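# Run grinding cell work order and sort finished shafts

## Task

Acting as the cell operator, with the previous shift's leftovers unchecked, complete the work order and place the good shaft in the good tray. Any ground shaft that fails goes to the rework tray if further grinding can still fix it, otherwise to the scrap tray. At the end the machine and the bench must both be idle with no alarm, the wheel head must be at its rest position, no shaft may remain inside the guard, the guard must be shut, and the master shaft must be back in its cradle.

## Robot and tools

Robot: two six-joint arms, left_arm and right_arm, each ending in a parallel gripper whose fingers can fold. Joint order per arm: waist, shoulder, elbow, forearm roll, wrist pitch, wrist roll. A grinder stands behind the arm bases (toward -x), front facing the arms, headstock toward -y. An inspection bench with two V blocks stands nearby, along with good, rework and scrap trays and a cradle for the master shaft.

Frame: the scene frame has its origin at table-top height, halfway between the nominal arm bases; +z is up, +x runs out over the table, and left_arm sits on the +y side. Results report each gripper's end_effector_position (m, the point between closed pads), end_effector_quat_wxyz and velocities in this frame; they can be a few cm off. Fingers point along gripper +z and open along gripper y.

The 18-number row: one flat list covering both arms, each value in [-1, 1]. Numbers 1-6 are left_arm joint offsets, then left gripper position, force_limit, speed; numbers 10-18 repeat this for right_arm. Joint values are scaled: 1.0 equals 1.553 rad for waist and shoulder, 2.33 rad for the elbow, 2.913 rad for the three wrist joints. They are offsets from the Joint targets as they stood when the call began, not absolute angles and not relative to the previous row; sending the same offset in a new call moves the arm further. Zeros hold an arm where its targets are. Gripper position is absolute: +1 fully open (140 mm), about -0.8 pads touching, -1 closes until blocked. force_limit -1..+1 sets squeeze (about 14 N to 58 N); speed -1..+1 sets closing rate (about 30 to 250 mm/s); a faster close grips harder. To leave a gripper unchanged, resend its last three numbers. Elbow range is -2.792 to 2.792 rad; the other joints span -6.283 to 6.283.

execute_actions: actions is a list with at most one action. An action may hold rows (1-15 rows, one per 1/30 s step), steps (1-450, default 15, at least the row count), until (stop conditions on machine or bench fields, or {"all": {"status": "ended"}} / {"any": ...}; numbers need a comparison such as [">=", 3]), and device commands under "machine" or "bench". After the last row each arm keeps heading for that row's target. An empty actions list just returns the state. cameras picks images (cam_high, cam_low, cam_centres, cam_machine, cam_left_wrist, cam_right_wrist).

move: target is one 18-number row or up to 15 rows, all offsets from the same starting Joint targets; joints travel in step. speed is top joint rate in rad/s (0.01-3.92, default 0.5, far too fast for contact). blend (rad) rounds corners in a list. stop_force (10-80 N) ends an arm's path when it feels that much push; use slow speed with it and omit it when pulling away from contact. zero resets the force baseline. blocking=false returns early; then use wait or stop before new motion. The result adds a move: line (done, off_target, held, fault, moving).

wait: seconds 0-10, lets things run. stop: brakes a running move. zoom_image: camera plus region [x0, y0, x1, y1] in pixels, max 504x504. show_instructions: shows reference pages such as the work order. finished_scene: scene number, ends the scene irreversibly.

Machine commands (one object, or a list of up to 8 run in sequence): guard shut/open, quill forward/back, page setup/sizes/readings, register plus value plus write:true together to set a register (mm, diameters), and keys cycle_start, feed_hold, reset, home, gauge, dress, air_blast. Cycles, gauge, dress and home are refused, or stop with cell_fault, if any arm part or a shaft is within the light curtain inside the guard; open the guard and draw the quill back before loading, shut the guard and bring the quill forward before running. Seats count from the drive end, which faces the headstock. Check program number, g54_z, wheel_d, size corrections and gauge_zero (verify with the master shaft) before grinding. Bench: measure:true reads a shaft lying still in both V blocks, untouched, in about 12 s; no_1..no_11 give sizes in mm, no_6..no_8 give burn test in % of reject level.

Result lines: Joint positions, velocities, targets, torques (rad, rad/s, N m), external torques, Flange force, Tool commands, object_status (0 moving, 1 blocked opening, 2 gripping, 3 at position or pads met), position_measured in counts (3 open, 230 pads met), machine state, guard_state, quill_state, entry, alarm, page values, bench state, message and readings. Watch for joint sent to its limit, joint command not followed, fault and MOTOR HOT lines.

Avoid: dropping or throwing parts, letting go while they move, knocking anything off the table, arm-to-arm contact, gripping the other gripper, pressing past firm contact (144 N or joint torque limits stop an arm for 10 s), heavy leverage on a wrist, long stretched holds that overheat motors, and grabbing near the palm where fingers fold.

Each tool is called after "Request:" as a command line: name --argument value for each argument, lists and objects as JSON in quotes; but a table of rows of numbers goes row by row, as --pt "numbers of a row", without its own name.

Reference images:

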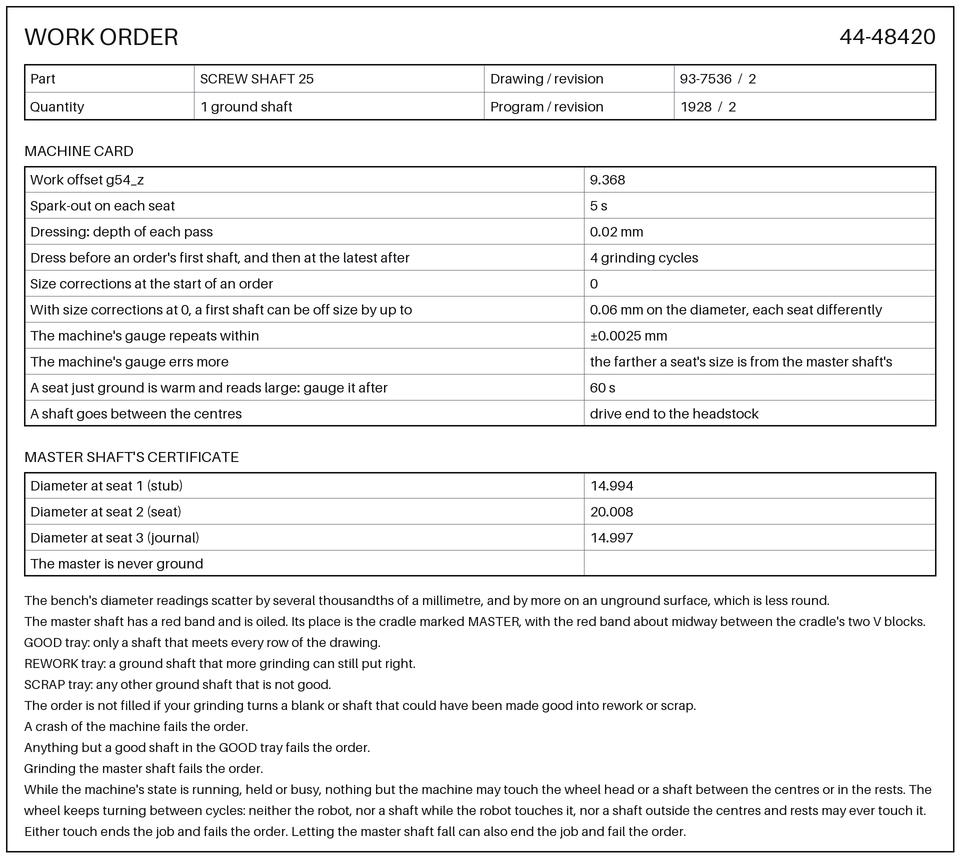

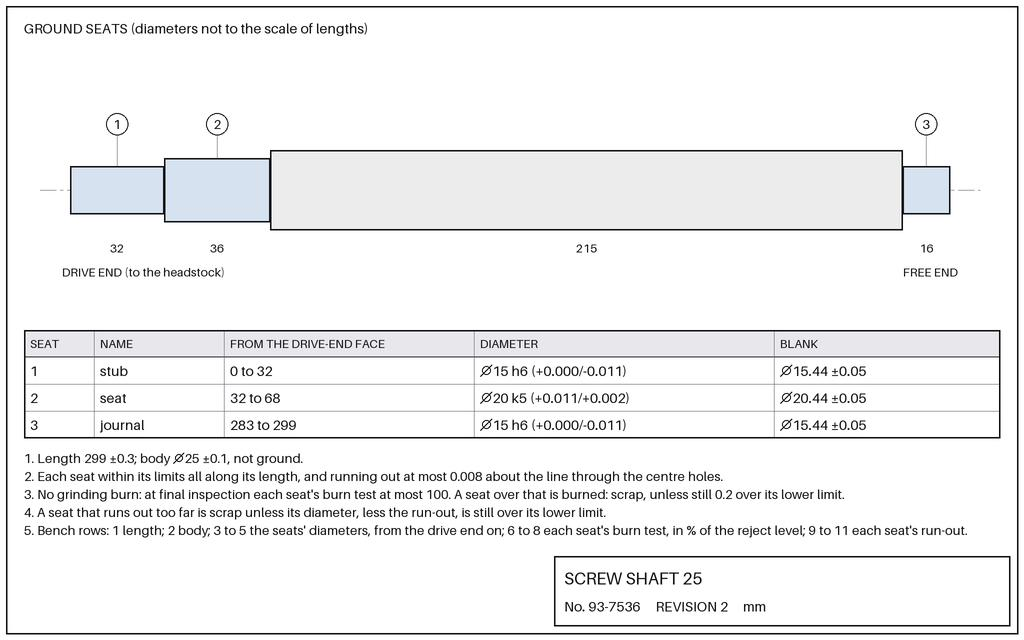

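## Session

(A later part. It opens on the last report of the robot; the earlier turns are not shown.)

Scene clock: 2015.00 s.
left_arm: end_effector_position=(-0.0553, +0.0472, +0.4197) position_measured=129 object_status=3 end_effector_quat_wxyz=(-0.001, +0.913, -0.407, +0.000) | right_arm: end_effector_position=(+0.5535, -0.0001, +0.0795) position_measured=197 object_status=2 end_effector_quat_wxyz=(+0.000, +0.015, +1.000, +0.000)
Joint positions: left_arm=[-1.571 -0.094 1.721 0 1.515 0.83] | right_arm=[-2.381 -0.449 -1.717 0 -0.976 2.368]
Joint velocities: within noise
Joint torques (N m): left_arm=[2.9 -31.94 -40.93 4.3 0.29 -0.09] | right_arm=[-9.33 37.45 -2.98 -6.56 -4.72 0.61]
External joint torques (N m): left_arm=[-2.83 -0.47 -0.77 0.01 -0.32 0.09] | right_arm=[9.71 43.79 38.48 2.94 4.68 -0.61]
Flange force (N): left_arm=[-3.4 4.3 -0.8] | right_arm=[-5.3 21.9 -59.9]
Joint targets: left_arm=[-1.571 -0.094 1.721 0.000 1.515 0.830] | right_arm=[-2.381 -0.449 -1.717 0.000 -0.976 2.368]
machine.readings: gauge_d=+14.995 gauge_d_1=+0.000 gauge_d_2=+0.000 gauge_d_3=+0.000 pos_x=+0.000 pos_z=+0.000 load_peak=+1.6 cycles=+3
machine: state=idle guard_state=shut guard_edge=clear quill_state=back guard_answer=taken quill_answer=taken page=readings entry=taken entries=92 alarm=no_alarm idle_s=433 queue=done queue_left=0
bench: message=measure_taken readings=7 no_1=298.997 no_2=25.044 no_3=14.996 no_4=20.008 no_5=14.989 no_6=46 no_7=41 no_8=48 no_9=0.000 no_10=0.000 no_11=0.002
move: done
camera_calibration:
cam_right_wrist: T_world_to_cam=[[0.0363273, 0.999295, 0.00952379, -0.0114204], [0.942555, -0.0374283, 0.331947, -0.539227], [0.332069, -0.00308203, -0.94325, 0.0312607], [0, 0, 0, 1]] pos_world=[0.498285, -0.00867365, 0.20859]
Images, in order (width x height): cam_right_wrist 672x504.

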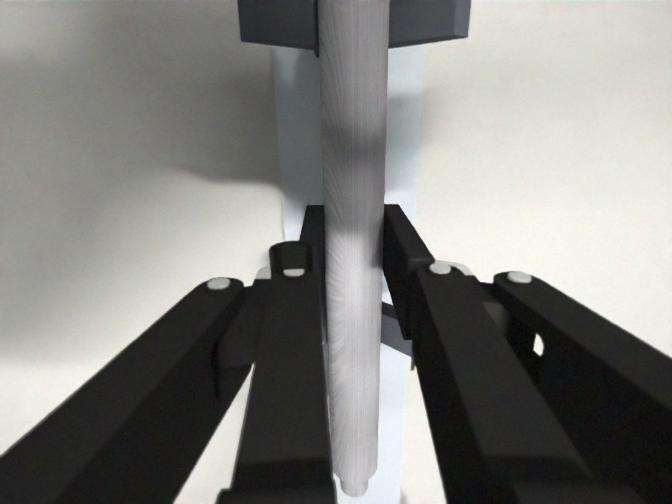

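Request:
move --pt "0 0 0 0 0 0 0 1 -1 0 0.0229 0.01326 0 -0.02245 0 -1 1 -1" --pt "0 0 0 0 0 0 0 1 -1 0 0.0922 0.0971 0 -0.1267 0 -1 1 -1" --speed '[0.05,0.2]' --cameras '["cam_right_wrist","cam_high"]'

Scene clock: 2023.20 s.
left_arm: end_effector_position=(-0.0553, +0.0472, +0.4197) position_measured=129 object_status=3 end_effector_quat_wxyz=(-0.001, +0.913, -0.407, +0.000) | right_arm: end_effector_position=(+0.5532, -0.0001, +0.3004) position_measured=197 object_status=2 end_effector_quat_wxyz=(+0.000, +0.015, +1.000, +0.000)
Joint positions: left_arm=[-1.571 -0.094 1.721 0 1.515 0.83] | right_arm=[-2.381 -0.306 -1.491 0 -1.345 2.368]
Joint velocities: within noise
Joint torques (N m): left_arm=[2.59 -31.88 -40.93 4.27 0.3 -0.09] | right_arm=[-0.16 81.25 41.44 -4.2 -0.57 0.14]
External joint torques (N m): left_arm=[-2.42 -0.54 -0.68 0.03 -0.32 0.09] | right_arm=[0.45 -6.87 0.62 -0.07 0.53 -0.14]
Flange force (N): left_arm=[-3.0 3.5 -0.6] | right_arm=[-8.4 8.4 2.6]
Joint targets: left_arm=[-1.571 -0.094 1.721 0.000 1.515 0.830] | right_arm=[-2.381 -0.305 -1.491 0.000 -1.345 2.368]
machine.readings: gauge_d=+14.995 gauge_d_1=+0.000 gauge_d_2=+0.000 gauge_d_3=+0.000 pos_x=+0.000 pos_z=+0.000 load_peak=+1.6 cycles=+3
machine: state=idle guard_state=shut guard_edge=clear quill_state=back guard_answer=taken quill_answer=taken page=readings entry=taken entries=92 alarm=no_alarm idle_s=441 queue=done queue_left=0
bench: message=measure_taken readings=7 no_1=298.997 no_2=25.044 no_3=14.996 no_4=20.008 no_5=14.989 no_6=46 no_7=41 no_8=48 no_9=0.000 no_10=0.000 no_11=0.002
move: done
camera_calibration:
cam_right_wrist: T_world_to_cam=[[0.0364526, 0.999282, 0.0103306, -0.0138225], [0.942434, -0.0378137, 0.332248, -0.612253], [0.3324, -0.00237543, -0.943135, 0.239547], [0, 0, 0, 1]] pos_world=[0.497887, -0.00876991, 0.429488]
Images, in order (width x height): cam_high 672x504, cam_right_wrist 672x504.

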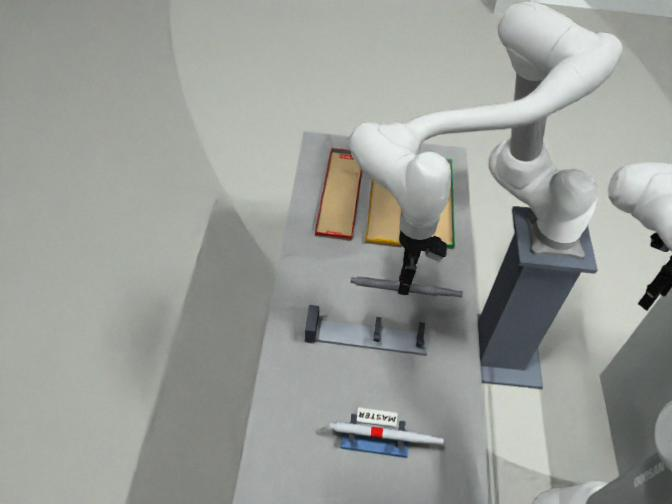

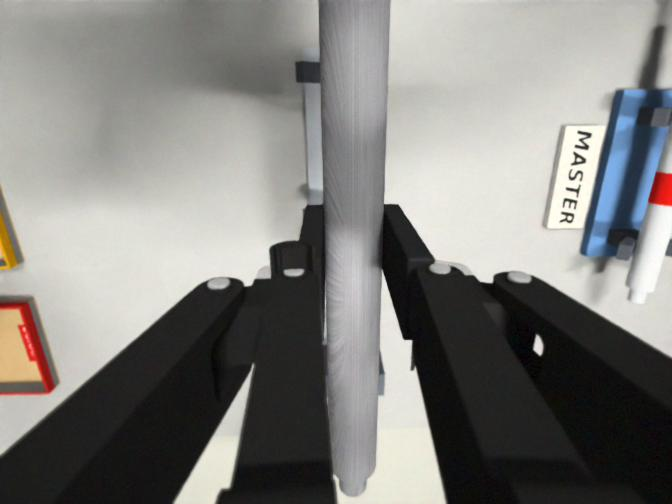

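Request:
move --target '[0,0,0,0,0,0,0,1,-1, -0.6157,0.2992,-0.2161,0,0.01336,0.2008,-1,1,-1]' --speed 0.4 --cameras '["cam_right_wrist","cam_high"]'

Scene clock: 2035.33 s.
left_arm: end_effector_position=(-0.0553, +0.0472, +0.4197) position_measured=129 object_status=3 end_effector_quat_wxyz=(-0.001, +0.913, -0.407, +0.000) | right_arm: end_effector_position=(+0.4299, -0.6000, +0.3003) position_measured=197 object_status=2 end_effector_quat_wxyz=(+0.000, +0.707, +0.707, +0.000)
Joint positions: left_arm=[-1.571 -0.094 1.721 0 1.515 0.83] | right_arm=[-3.337 0.159 -1.994 0 -1.306 2.953]
Joint velocities: within noise
Joint torques (N m): left_arm=[2.79 -31.78 -40.73 4.31 0.29 -0.06] | right_arm=[-0.07 28.45 41.42 -4.2 -0.61 0.05]
External joint torques (N m): left_arm=[-2.74 -0.58 -0.89 -0.02 -0.31 0.06] | right_arm=[0.14 -3.84 -0.08 0.02 0.6 -0.05]
Flange force (N): left_arm=[-3.3 4.2 -1.0] | right_arm=[-1.6 6.4 3.1]
Joint targets: left_arm=[-1.571 -0.094 1.721 0.000 1.515 0.830] | right_arm=[-3.337 0.159 -1.994 0.000 -1.306 2.953]
machine.readings: gauge_d=+14.995 gauge_d_1=+0.000 gauge_d_2=+0.000 gauge_d_3=+0.000 pos_x=+0.000 pos_z=+0.000 load_peak=+1.6 cycles=+3
machine: state=idle guard_state=shut guard_edge=clear quill_state=back guard_answer=taken quill_answer=taken page=readings entry=taken entries=92 alarm=no_alarm idle_s=453 queue=done queue_left=0
bench: message=measure_taken readings=7 no_1=298.997 no_2=25.044 no_3=14.996 no_4=20.008 no_5=14.989 no_6=46 no_7=41 no_8=48 no_9=0.000 no_10=0.000 no_11=0.002
move: done
camera_calibration:
cam_right_wrist: T_world_to_cam=[[0.999919, -0.00698337, 0.0106708, -0.427933], [-0.0101307, -0.943213, 0.332033, -0.652394], [0.00774615, -0.332114, -0.943207, 0.220742], [0, 0, 0, 1]] pos_world=[0.419579, -0.545024, 0.429388]
Images, in order (width x height): cam_high 672x504, cam_right_wrist 672x504.

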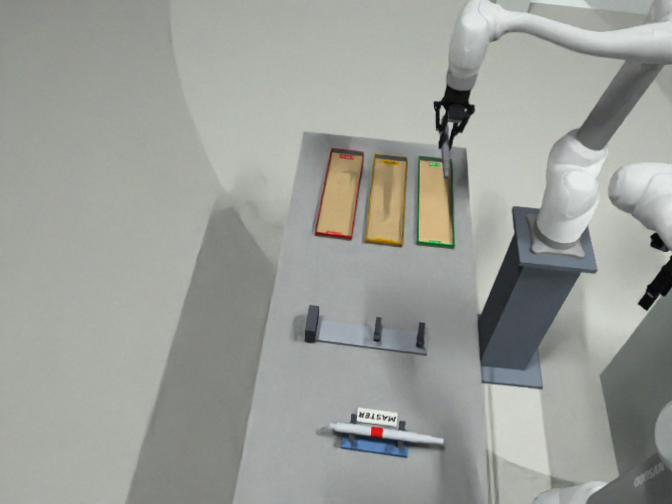

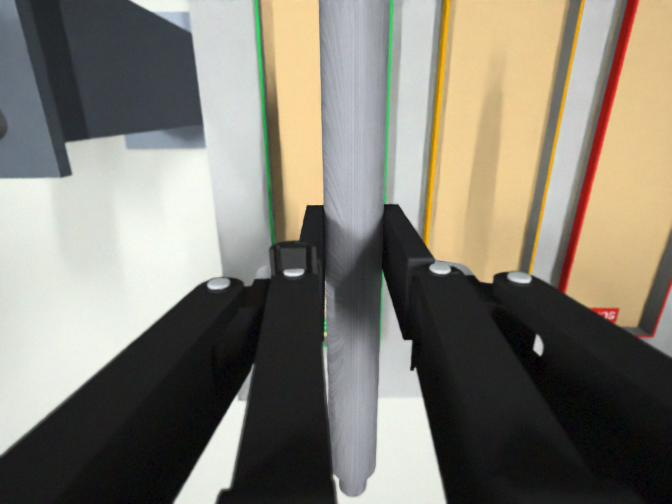

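Request:
move --target '[0,0,0,0,0,0,0,1,-1, -0.0078,-0.1003,-0.1139,0,0.1446,-0.0042,-1,1,-1]' --speed 0.2 --cameras '["cam_right_wrist","cam_high"]'

Scene clock: 2047.40 s.
left_arm: end_effector_position=(-0.0553, +0.0472, +0.4197) position_measured=129 object_status=3 end_effector_quat_wxyz=(-0.001, +0.913, -0.407, +0.000) | right_arm: end_effector_position=(+0.4179, -0.6031, +0.1003) position_measured=197 object_status=2 end_effector_quat_wxyz=(+0.000, +0.707, +0.707, +0.000)
Joint positions: left_arm=[-1.571 -0.094 1.721 0 1.515 0.83] | right_arm=[-3.349 0.004 -2.26 0 -0.885 2.941]
Joint velocities: within noise
Joint torques (N m): left_arm=[2.78 -31.42 -40.59 4.29 0.35 -0.02] | right_arm=[-0.03 37.5 32.87 -3.29 -0.6 0.05]
External joint torques (N m): left_arm=[-2.85 -0.78 -1.1 0.01 -0.38 0.02] | right_arm=[-0.01 -4.11 0.39 -0.08 0.58 -0.06]
Flange force (N): left_arm=[-3.5 4.4 -1.3] | right_arm=[-2.2 7.0 6.4]
Joint targets: left_arm=[-1.571 -0.094 1.721 0.000 1.515 0.830] | right_arm=[-3.349 0.004 -2.260 0.000 -0.885 2.941]
machine.readings: gauge_d=+14.995 gauge_d_1=+0.000 gauge_d_2=+0.000 gauge_d_3=+0.000 pos_x=+0.000 pos_z=+0.000 load_peak=+1.6 cycles=+3
machine: state=idle guard_state=shut guard_edge=clear quill_state=back guard_answer=taken quill_answer=taken page=readings entry=taken entries=92 alarm=no_alarm idle_s=465 queue=done queue_left=0
bench: message=measure_taken readings=7 no_1=298.997 no_2=25.044 no_3=14.996 no_4=20.008 no_5=14.989 no_6=46 no_7=41 no_8=48 no_9=0.000 no_10=0.000 no_11=0.002
move: done
camera_calibration:
cam_right_wrist: T_world_to_cam=[[0.999919, -0.00685482, 0.0107297, -0.413764], [-0.010029, -0.943214, 0.332033, -0.589075], [0.0078444, -0.332114, -0.943207, 0.0311237], [0, 0, 0, 1]] pos_world=[0.407579, -0.548124, 0.229388]
Images, in order (width x height): cam_high 672x504, cam_right_wrist 672x504.

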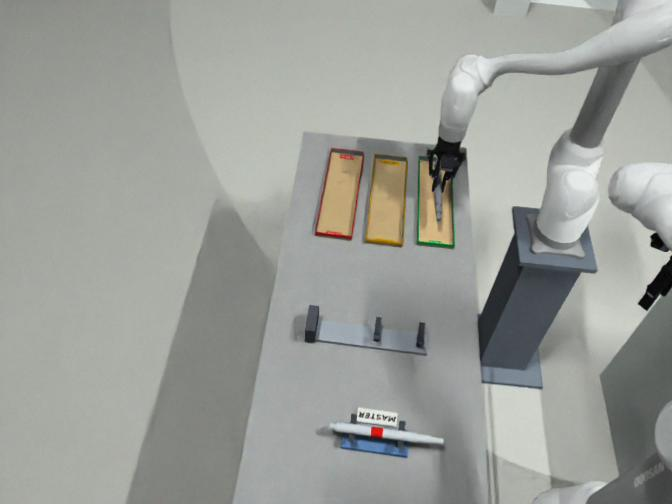

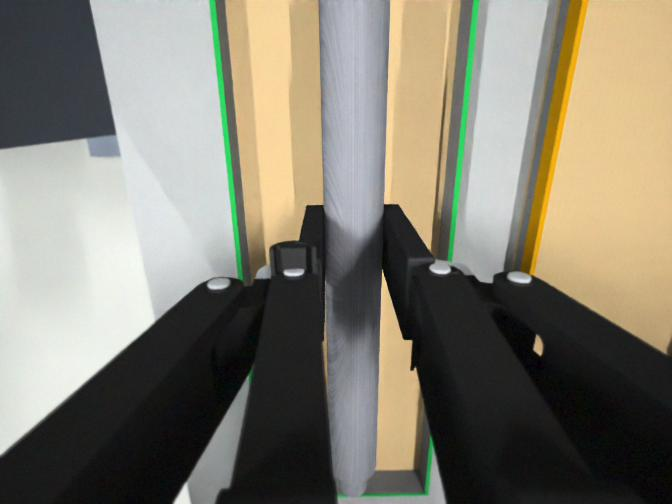

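Request:
move --target '[0,0,0,0,0,0,0,1,-1, 0,-0.0727,-0.0283,0,0.0614,0,-1,1,-1]' --speed 0.035 --stop_force 12 --cameras '["cam_right_wrist"]'

Scene clock: 2056.53 s.
left_arm: end_effector_position=(-0.0553, +0.0472, +0.4197) position_measured=129 object_status=3 end_effector_quat_wxyz=(-0.001, +0.913, -0.407, +0.000) | right_arm: end_effector_position=(+0.4190, -0.6033, +0.0392) position_measured=197 object_status=2 end_effector_quat_wxyz=(+0.000, +0.707, +0.707, +0.000)
Joint positions: left_arm=[-1.571 -0.094 1.721 0 1.515 0.83] | right_arm=[-3.349 -0.088 -2.313 0 -0.74 2.941]
Joint velocities: within noise
Joint torques (N m): left_arm=[2.9 -31.69 -40.68 4.27 0.26 -0.11] | right_arm=[0.06 16.53 12.97 -2.94 3.03 0.08]
External joint torques (N m): left_arm=[-2.82 -0.71 -0.95 0.02 -0.29 0.11] | right_arm=[-0.06 22.12 15.97 0.01 -3.05 -0.08]
Flange force (N): left_arm=[-3.4 4.2 -1.2] | right_arm=[1.1 -4.9 -55.9]
Joint targets: left_arm=[-1.571 -0.094 1.721 0.000 1.515 0.830] | right_arm=[-3.349 -0.088 -2.313 0.000 -0.740 2.941]
machine.readings: gauge_d=+14.995 gauge_d_1=+0.000 gauge_d_2=+0.000 gauge_d_3=+0.000 pos_x=+0.000 pos_z=+0.000 load_peak=+1.6 cycles=+3
machine: state=idle guard_state=shut guard_edge=clear quill_state=back guard_answer=taken quill_answer=taken page=readings entry=taken entries=92 alarm=no_alarm idle_s=474 queue=done queue_left=0
bench: message=measure_taken readings=7 no_1=298.997 no_2=25.044 no_3=14.996 no_4=20.008 no_5=14.989 no_6=46 no_7=41 no_8=48 no_9=0.000 no_10=0.000 no_11=0.002
move: contact (right_arm); right_arm: the wrist pitch is farthest, 0.034 rad from its target
camera_calibration:
cam_right_wrist: T_world_to_cam=[[0.999918, -0.00694722, 0.0107641, -0.414266], [-0.0101276, -0.943214, 0.332032, -0.568925], [0.00784611, -0.332114, -0.943207, -0.0265819], [0, 0, 0, 1]] pos_world=[0.408679, -0.548324, 0.168288]
Images, in order (width x height): cam_right_wrist 672x504.

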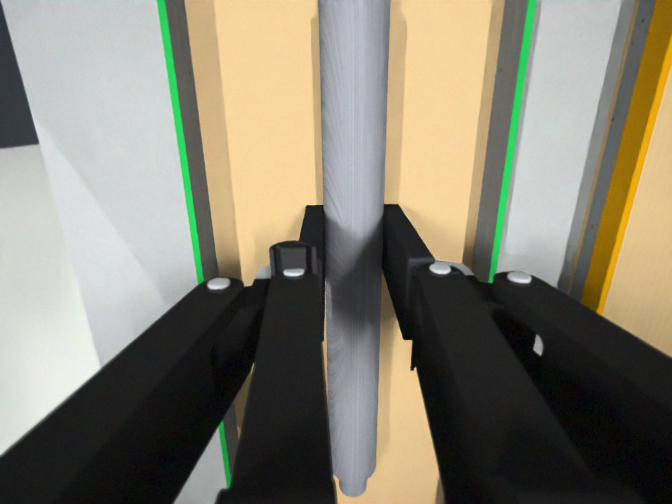

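Request:
move --target '[0,0,0,0,0,0,0,1,-1, 0,0.0016,0.0004,0,-0.0012,0,-1,1,-1]' --speed 0.02 --cameras '[]'

Request:
execute_actions --actions '[{"rows":[[0,0,0,0,0,0,0,1,-1,0,0,0,0,0,0,-0.3,1,-1]],"steps":40}]' --cameras '["cam_right_wrist"]'

Scene clock: 2060.70 s.
left_arm: end_effector_position=(-0.0553, +0.0472, +0.4197) position_measured=129 object_status=3 end_effector_quat_wxyz=(-0.001, +0.913, -0.407, +0.000) | right_arm: end_effector_position=(+0.4188, -0.6033, +0.0406) position_measured=197 object_status=2 end_effector_quat_wxyz=(+0.000, +0.707, +0.707, +0.000)
Joint positions: left_arm=[-1.571 -0.094 1.721 0 1.515 0.83] | right_arm=[-3.349 -0.085 -2.312 0 -0.743 2.941]
Joint velocities: within noise
Joint torques (N m): left_arm=[3.14 -32.12 -40.61 4.3 0.29 -0.04] | right_arm=[0.13 42.8 28.59 -2.89 -0.65 0.07]
External joint torques (N m): left_arm=[-2.96 -0.46 -1.19 0.02 -0.32 0.04] | right_arm=[-0.08 -4.69 0.32 -0.05 0.63 -0.07]
Flange force (N): left_arm=[-3.1 5.0 -1.5] | right_arm=[-2.4 7.0 8.8]
Joint targets: left_arm=[-1.571 -0.094 1.721 0.000 1.515 0.830] | right_arm=[-3.349 -0.085 -2.312 0.000 -0.743 2.941]
machine.readings: gauge_d=+14.995 gauge_d_1=+0.000 gauge_d_2=+0.000 gauge_d_3=+0.000 pos_x=+0.000 pos_z=+0.000 load_peak=+1.6 cycles=+3
machine: state=idle guard_state=shut guard_edge=clear quill_state=back guard_answer=taken quill_answer=taken page=readings entry=taken entries=92 alarm=no_alarm idle_s=478 queue=done queue_left=0
bench: message=measure_taken readings=7 no_1=298.997 no_2=25.044 no_3=14.996 no_4=20.008 no_5=14.989 no_6=46 no_7=41 no_8=48 no_9=0.000 no_10=0.000 no_11=0.002
move: done
No camera images: "cameras" was empty.

Scene clock: 2062.23 s.
left_arm: end_effector_position=(-0.0553, +0.0472, +0.4197) position_measured=129 object_status=3 end_effector_quat_wxyz=(-0.001, +0.913, -0.407, +0.000) | right_arm: end_effector_position=(+0.4188, -0.6033, +0.0406) position_measured=167 object_status=3 end_effector_quat_wxyz=(+0.000, +0.707, +0.707, +0.000)
Joint positions: left_arm=[-1.571 -0.094 1.721 0 1.515 0.83] | right_arm=[-3.349 -0.085 -2.312 0 -0.743 2.941]
Joint velocities: within noise
Joint torques (N m): left_arm=[3.07 -31.69 -40.68 4.26 0.33 -0.05] | right_arm=[-0.34 38.32 25.09 -2.85 -0.61 0.04]
External joint torques (N m): left_arm=[-2.91 -0.72 -0.93 0.04 -0.35 0.05] | right_arm=[0.41 -0.23 3.91 -0.09 0.59 -0.04]
Flange force (N): left_arm=[-3.7 4.4 -1.0] | right_arm=[-1.1 6.7 -1.4]
Joint targets: left_arm=[-1.571 -0.094 1.721 0.000 1.515 0.830] | right_arm=[-3.349 -0.085 -2.312 0.000 -0.743 2.941]
machine.readings: gauge_d=+14.995 gauge_d_1=+0.000 gauge_d_2=+0.000 gauge_d_3=+0.000 pos_x=+0.000 pos_z=+0.000 load_peak=+1.6 cycles=+3
machine: state=idle guard_state=shut guard_edge=clear quill_state=back guard_answer=taken quill_answer=taken page=readings entry=taken entries=92 alarm=no_alarm idle_s=480 queue=done queue_left=0
bench: message=measure_taken readings=7 no_1=298.997 no_2=25.044 no_3=14.996 no_4=20.008 no_5=14.989 no_6=46 no_7=41 no_8=48 no_9=0.000 no_10=0.000 no_11=0.002
camera_calibration:
cam_right_wrist: T_world_to_cam=[[0.99992, -0.00688965, 0.010636, -0.414128], [-0.0100307, -0.943214, 0.332034, -0.569431], [0.00774442, -0.332114, -0.943207, -0.025219], [0, 0, 0, 1]] pos_world=[0.408578, -0.548324, 0.169688]
Images, in order (width x height): cam_right_wrist 672x504.

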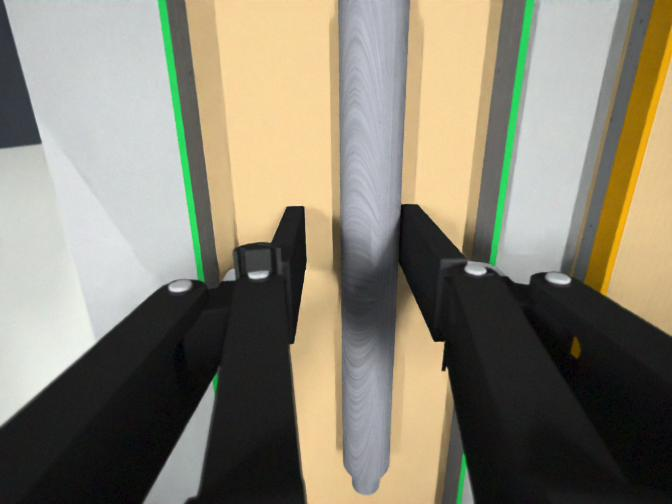

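Request:
execute_actions --actions '[{"rows":[[0,0,0,0,0,0,0,1,-1,0,0,0,0,0,0,-0.15,1,-1]],"steps":30}]' --cameras '["cam_right_wrist"]'

Scene clock: 2065.43 s.
left_arm: end_effector_position=(-0.0553, +0.0472, +0.4197) position_measured=129 object_status=3 end_effector_quat_wxyz=(-0.001, +0.913, -0.407, +0.000) | right_arm: end_effector_position=(+0.4188, -0.6033, +0.0406) position_measured=148 object_status=3 end_effector_quat_wxyz=(+0.000, +0.707, +0.707, +0.000)
Joint positions: left_arm=[-1.571 -0.094 1.721 0 1.515 0.83] | right_arm=[-3.349 -0.085 -2.312 0 -0.743 2.941]
Joint velocities: within noise
Joint torques (N m): left_arm=[2.68 -31.72 -40.76 4.28 0.31 -0.03] | right_arm=[-0.11 38.49 25.24 -2.85 -0.66 0.07]
External joint torques (N m): left_arm=[-2.69 -0.7 -0.94 0.02 -0.34 0.03] | right_arm=[0.13 -0.19 3.67 -0.08 0.63 -0.07]
Flange force (N): left_arm=[-3.3 4.1 -1.1] | right_arm=[-1.6 6.1 -1.1]
Joint targets: left_arm=[-1.571 -0.094 1.721 0.000 1.515 0.830] | right_arm=[-3.349 -0.085 -2.312 0.000 -0.743 2.941]
machine.readings: gauge_d=+14.995 gauge_d_1=+0.000 gauge_d_2=+0.000 gauge_d_3=+0.000 pos_x=+0.000 pos_z=+0.000 load_peak=+1.6 cycles=+3
machine: state=idle guard_state=shut guard_edge=clear quill_state=back guard_answer=taken quill_answer=taken page=readings entry=taken entries=92 alarm=no_alarm idle_s=483 queue=done queue_left=0
bench: message=measure_taken readings=7 no_1=298.997 no_2=25.044 no_3=14.996 no_4=20.008 no_5=14.989 no_6=46 no_7=41 no_8=48 no_9=0.000 no_10=0.000 no_11=0.002
camera_calibration:
cam_right_wrist: T_world_to_cam=[[0.99992, -0.00688965, 0.010636, -0.414028], [-0.0100307, -0.943214, 0.332034, -0.569432], [0.00774442, -0.332114, -0.943207, -0.0252182], [0, 0, 0, 1]] pos_world=[0.408478, -0.548324, 0.169688]
Images, in order (width x height): cam_right_wrist 672x504.

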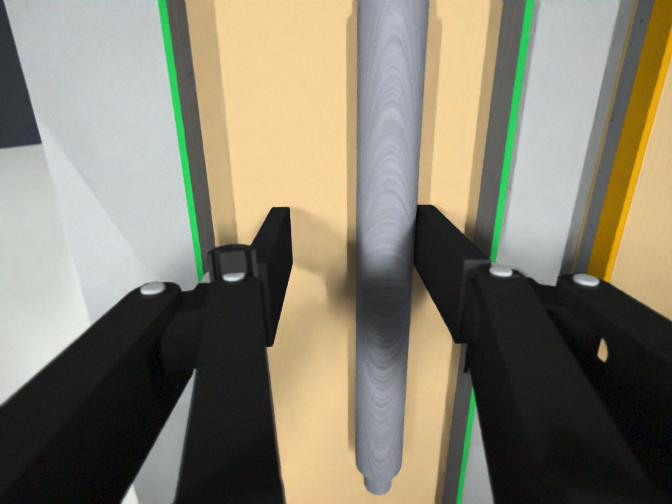

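Request:
move --pt "0 0 0 0 0 0 0 1 -1 0 0.0383 0.0147 0 -0.0327 0 -0.15 1 -1" --pt "0 0 0 0 0 0 0 1 -1 0 0.1680 0.1303 0 -0.1944 0 -0.15 1 -1" --speed '[0.06,0.3]' --cameras '["cam_right_wrist","cam_high","cam_machine"]'

Scene clock: 2075.20 s.
left_arm: end_effector_position=(-0.0553, +0.0472, +0.4197) position_measured=129 object_status=3 end_effector_quat_wxyz=(-0.001, +0.913, -0.407, +0.000) | right_arm: end_effector_position=(+0.4184, -0.6032, +0.2997) position_measured=148 object_status=3 end_effector_quat_wxyz=(+0.000, +0.707, +0.707, +0.000)
Joint positions: left_arm=[-1.571 -0.094 1.721 0 1.515 0.83] | right_arm=[-3.349 0.176 -2.008 0 -1.31 2.941]
Joint velocities: within noise
Joint torques (N m): left_arm=[3.12 -31.82 -40.64 4.32 0.33 -0.03] | right_arm=[-0.57 22.61 37.07 -4.15 -0.62 0.06]
External joint torques (N m): left_arm=[-3.2 -0.5 -1.01 -0.02 -0.36 0.03] | right_arm=[0.5 0.84 4.39 -0.05 0.59 -0.06]
Flange force (N): left_arm=[-3.7 5.1 -1.1] | right_arm=[-0.3 4.8 -5.7]
Joint targets: left_arm=[-1.571 -0.094 1.721 0.000 1.515 0.830] | right_arm=[-3.349 0.176 -2.008 0.000 -1.310 2.941]
machine.readings: gauge_d=+14.995 gauge_d_1=+0.000 gauge_d_2=+0.000 gauge_d_3=+0.000 pos_x=+0.000 pos_z=+0.000 load_peak=+1.6 cycles=+3
machine: state=idle guard_state=shut guard_edge=clear quill_state=back guard_answer=taken quill_answer=taken page=readings entry=taken entries=92 alarm=no_alarm idle_s=493 queue=done queue_left=0
bench: message=measure_taken readings=7 no_1=298.997 no_2=25.044 no_3=14.996 no_4=20.008 no_5=14.989 no_6=46 no_7=41 no_8=48 no_9=0.000 no_10=0.000 no_11=0.002
move: done
camera_calibration:
cam_right_wrist: T_world_to_cam=[[0.999936, -0.00685283, 0.00901909, -0.41587], [-0.00945714, -0.943318, 0.331756, -0.655574], [0.0062344, -0.33182, -0.943322, 0.220126], [0, 0, 0, 1]] pos_world=[0.408271, -0.548223, 0.428891]
Images, in order (width x height): cam_high 672x504, cam_machine 672x504, cam_right_wrist 672x504.

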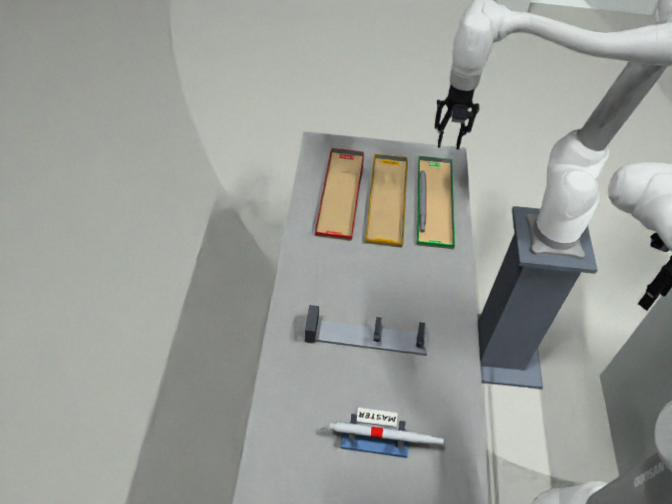

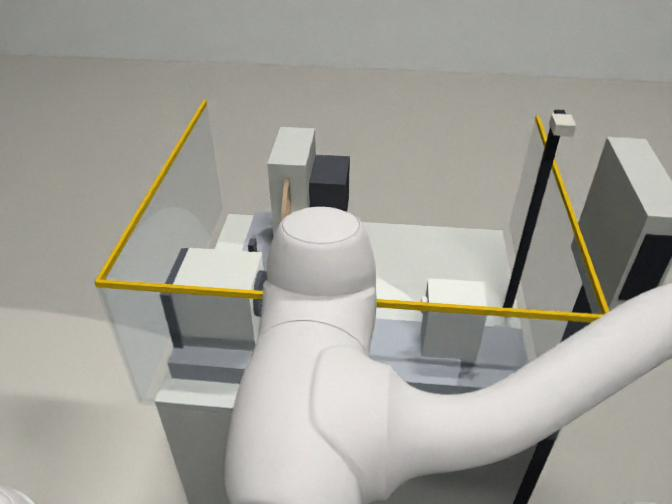

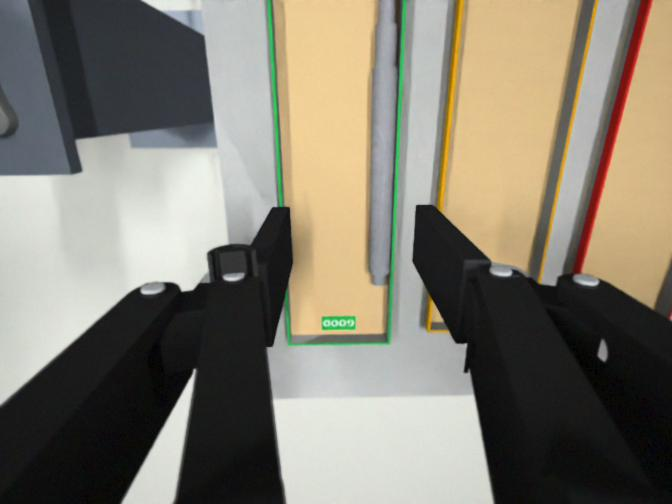

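Request:
wait --seconds 2 --cameras '["cam_high"]'

Request:
zoom_image --camera "cam_high" --region '[300, 120, 500, 270]'

Scene clock: 2079.67 s.
left_arm: end_effector_position=(-0.0553, +0.0472, +0.4197) position_measured=129 object_status=3 end_effector_quat_wxyz=(-0.001, +0.913, -0.407, +0.000) | right_arm: end_effector_position=(+0.4184, -0.6032, +0.2998) position_measured=148 object_status=3 end_effector_quat_wxyz=(+0.000, +0.707, +0.707, +0.000)
Joint positions: left_arm=[-1.571 -0.094 1.721 0 1.515 0.83] | right_arm=[-3.349 0.176 -2.008 0 -1.31 2.941]
Joint velocities: within noise
Joint torques (N m): left_arm=[2.76 -32.16 -40.6 4.29 0.29 -0.08] | right_arm=[-0.72 23.17 37.17 -4.17 -0.58 0.09]
External joint torques (N m): left_arm=[-2.72 -0.21 -1.04 0.01 -0.32 0.08] | right_arm=[0.69 0.09 4.22 -0.03 0.55 -0.09]
Flange force (N): left_arm=[-2.6 4.7 -1.2] | right_arm=[-0.3 5.9 -5.2]
Joint targets: left_arm=[-1.571 -0.094 1.721 0.000 1.515 0.830] | right_arm=[-3.349 0.176 -2.008 0.000 -1.310 2.941]
Tool commands: left_gripper/position=+0.0 left_gripper/force_limit=+1.0 left_gripper/speed=-1.0 right_gripper/position=-0.15 right_gripper/force_limit=+1.0 right_gripper/speed=-1.0
machine.readings: gauge_d=+14.995 gauge_d_1=+0.000 gauge_d_2=+0.000 gauge_d_3=+0.000 pos_x=+0.000 pos_z=+0.000 load_peak=+1.6 cycles=+3
machine: state=idle guard_state=shut guard_edge=clear quill_state=back guard_answer=taken quill_answer=taken page=readings entry=taken entries=92 alarm=no_alarm idle_s=497 queue=done queue_left=0
bench: message=measure_taken readings=7 no_1=298.997 no_2=25.044 no_3=14.996 no_4=20.008 no_5=14.989 no_6=46 no_7=41 no_8=48 no_9=0.000 no_10=0.000 no_11=0.002
wait: 2.00 s; at rest from the start
Images, in order (width x height): cam_high 672x504.

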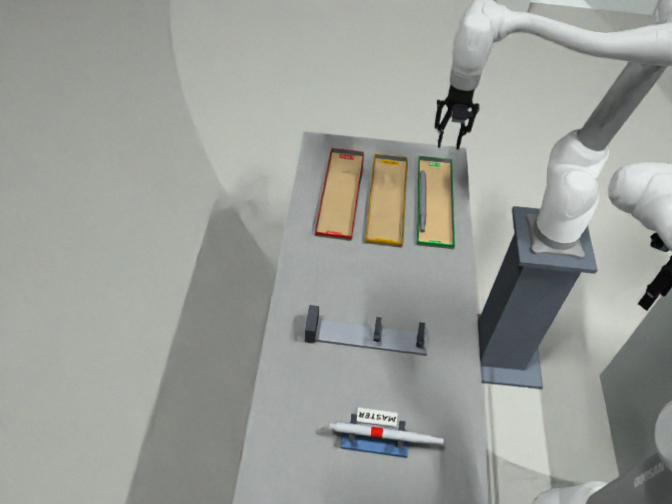

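Scaled by 2.520 from the camera's 672x504 image, which has a finer 960x720 frame.

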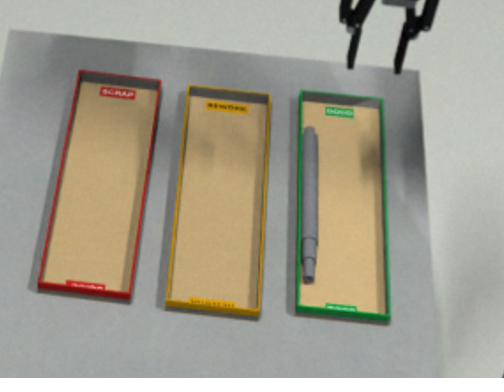

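Request:
finished_scene --scene 2

The scene is finished: the task was done.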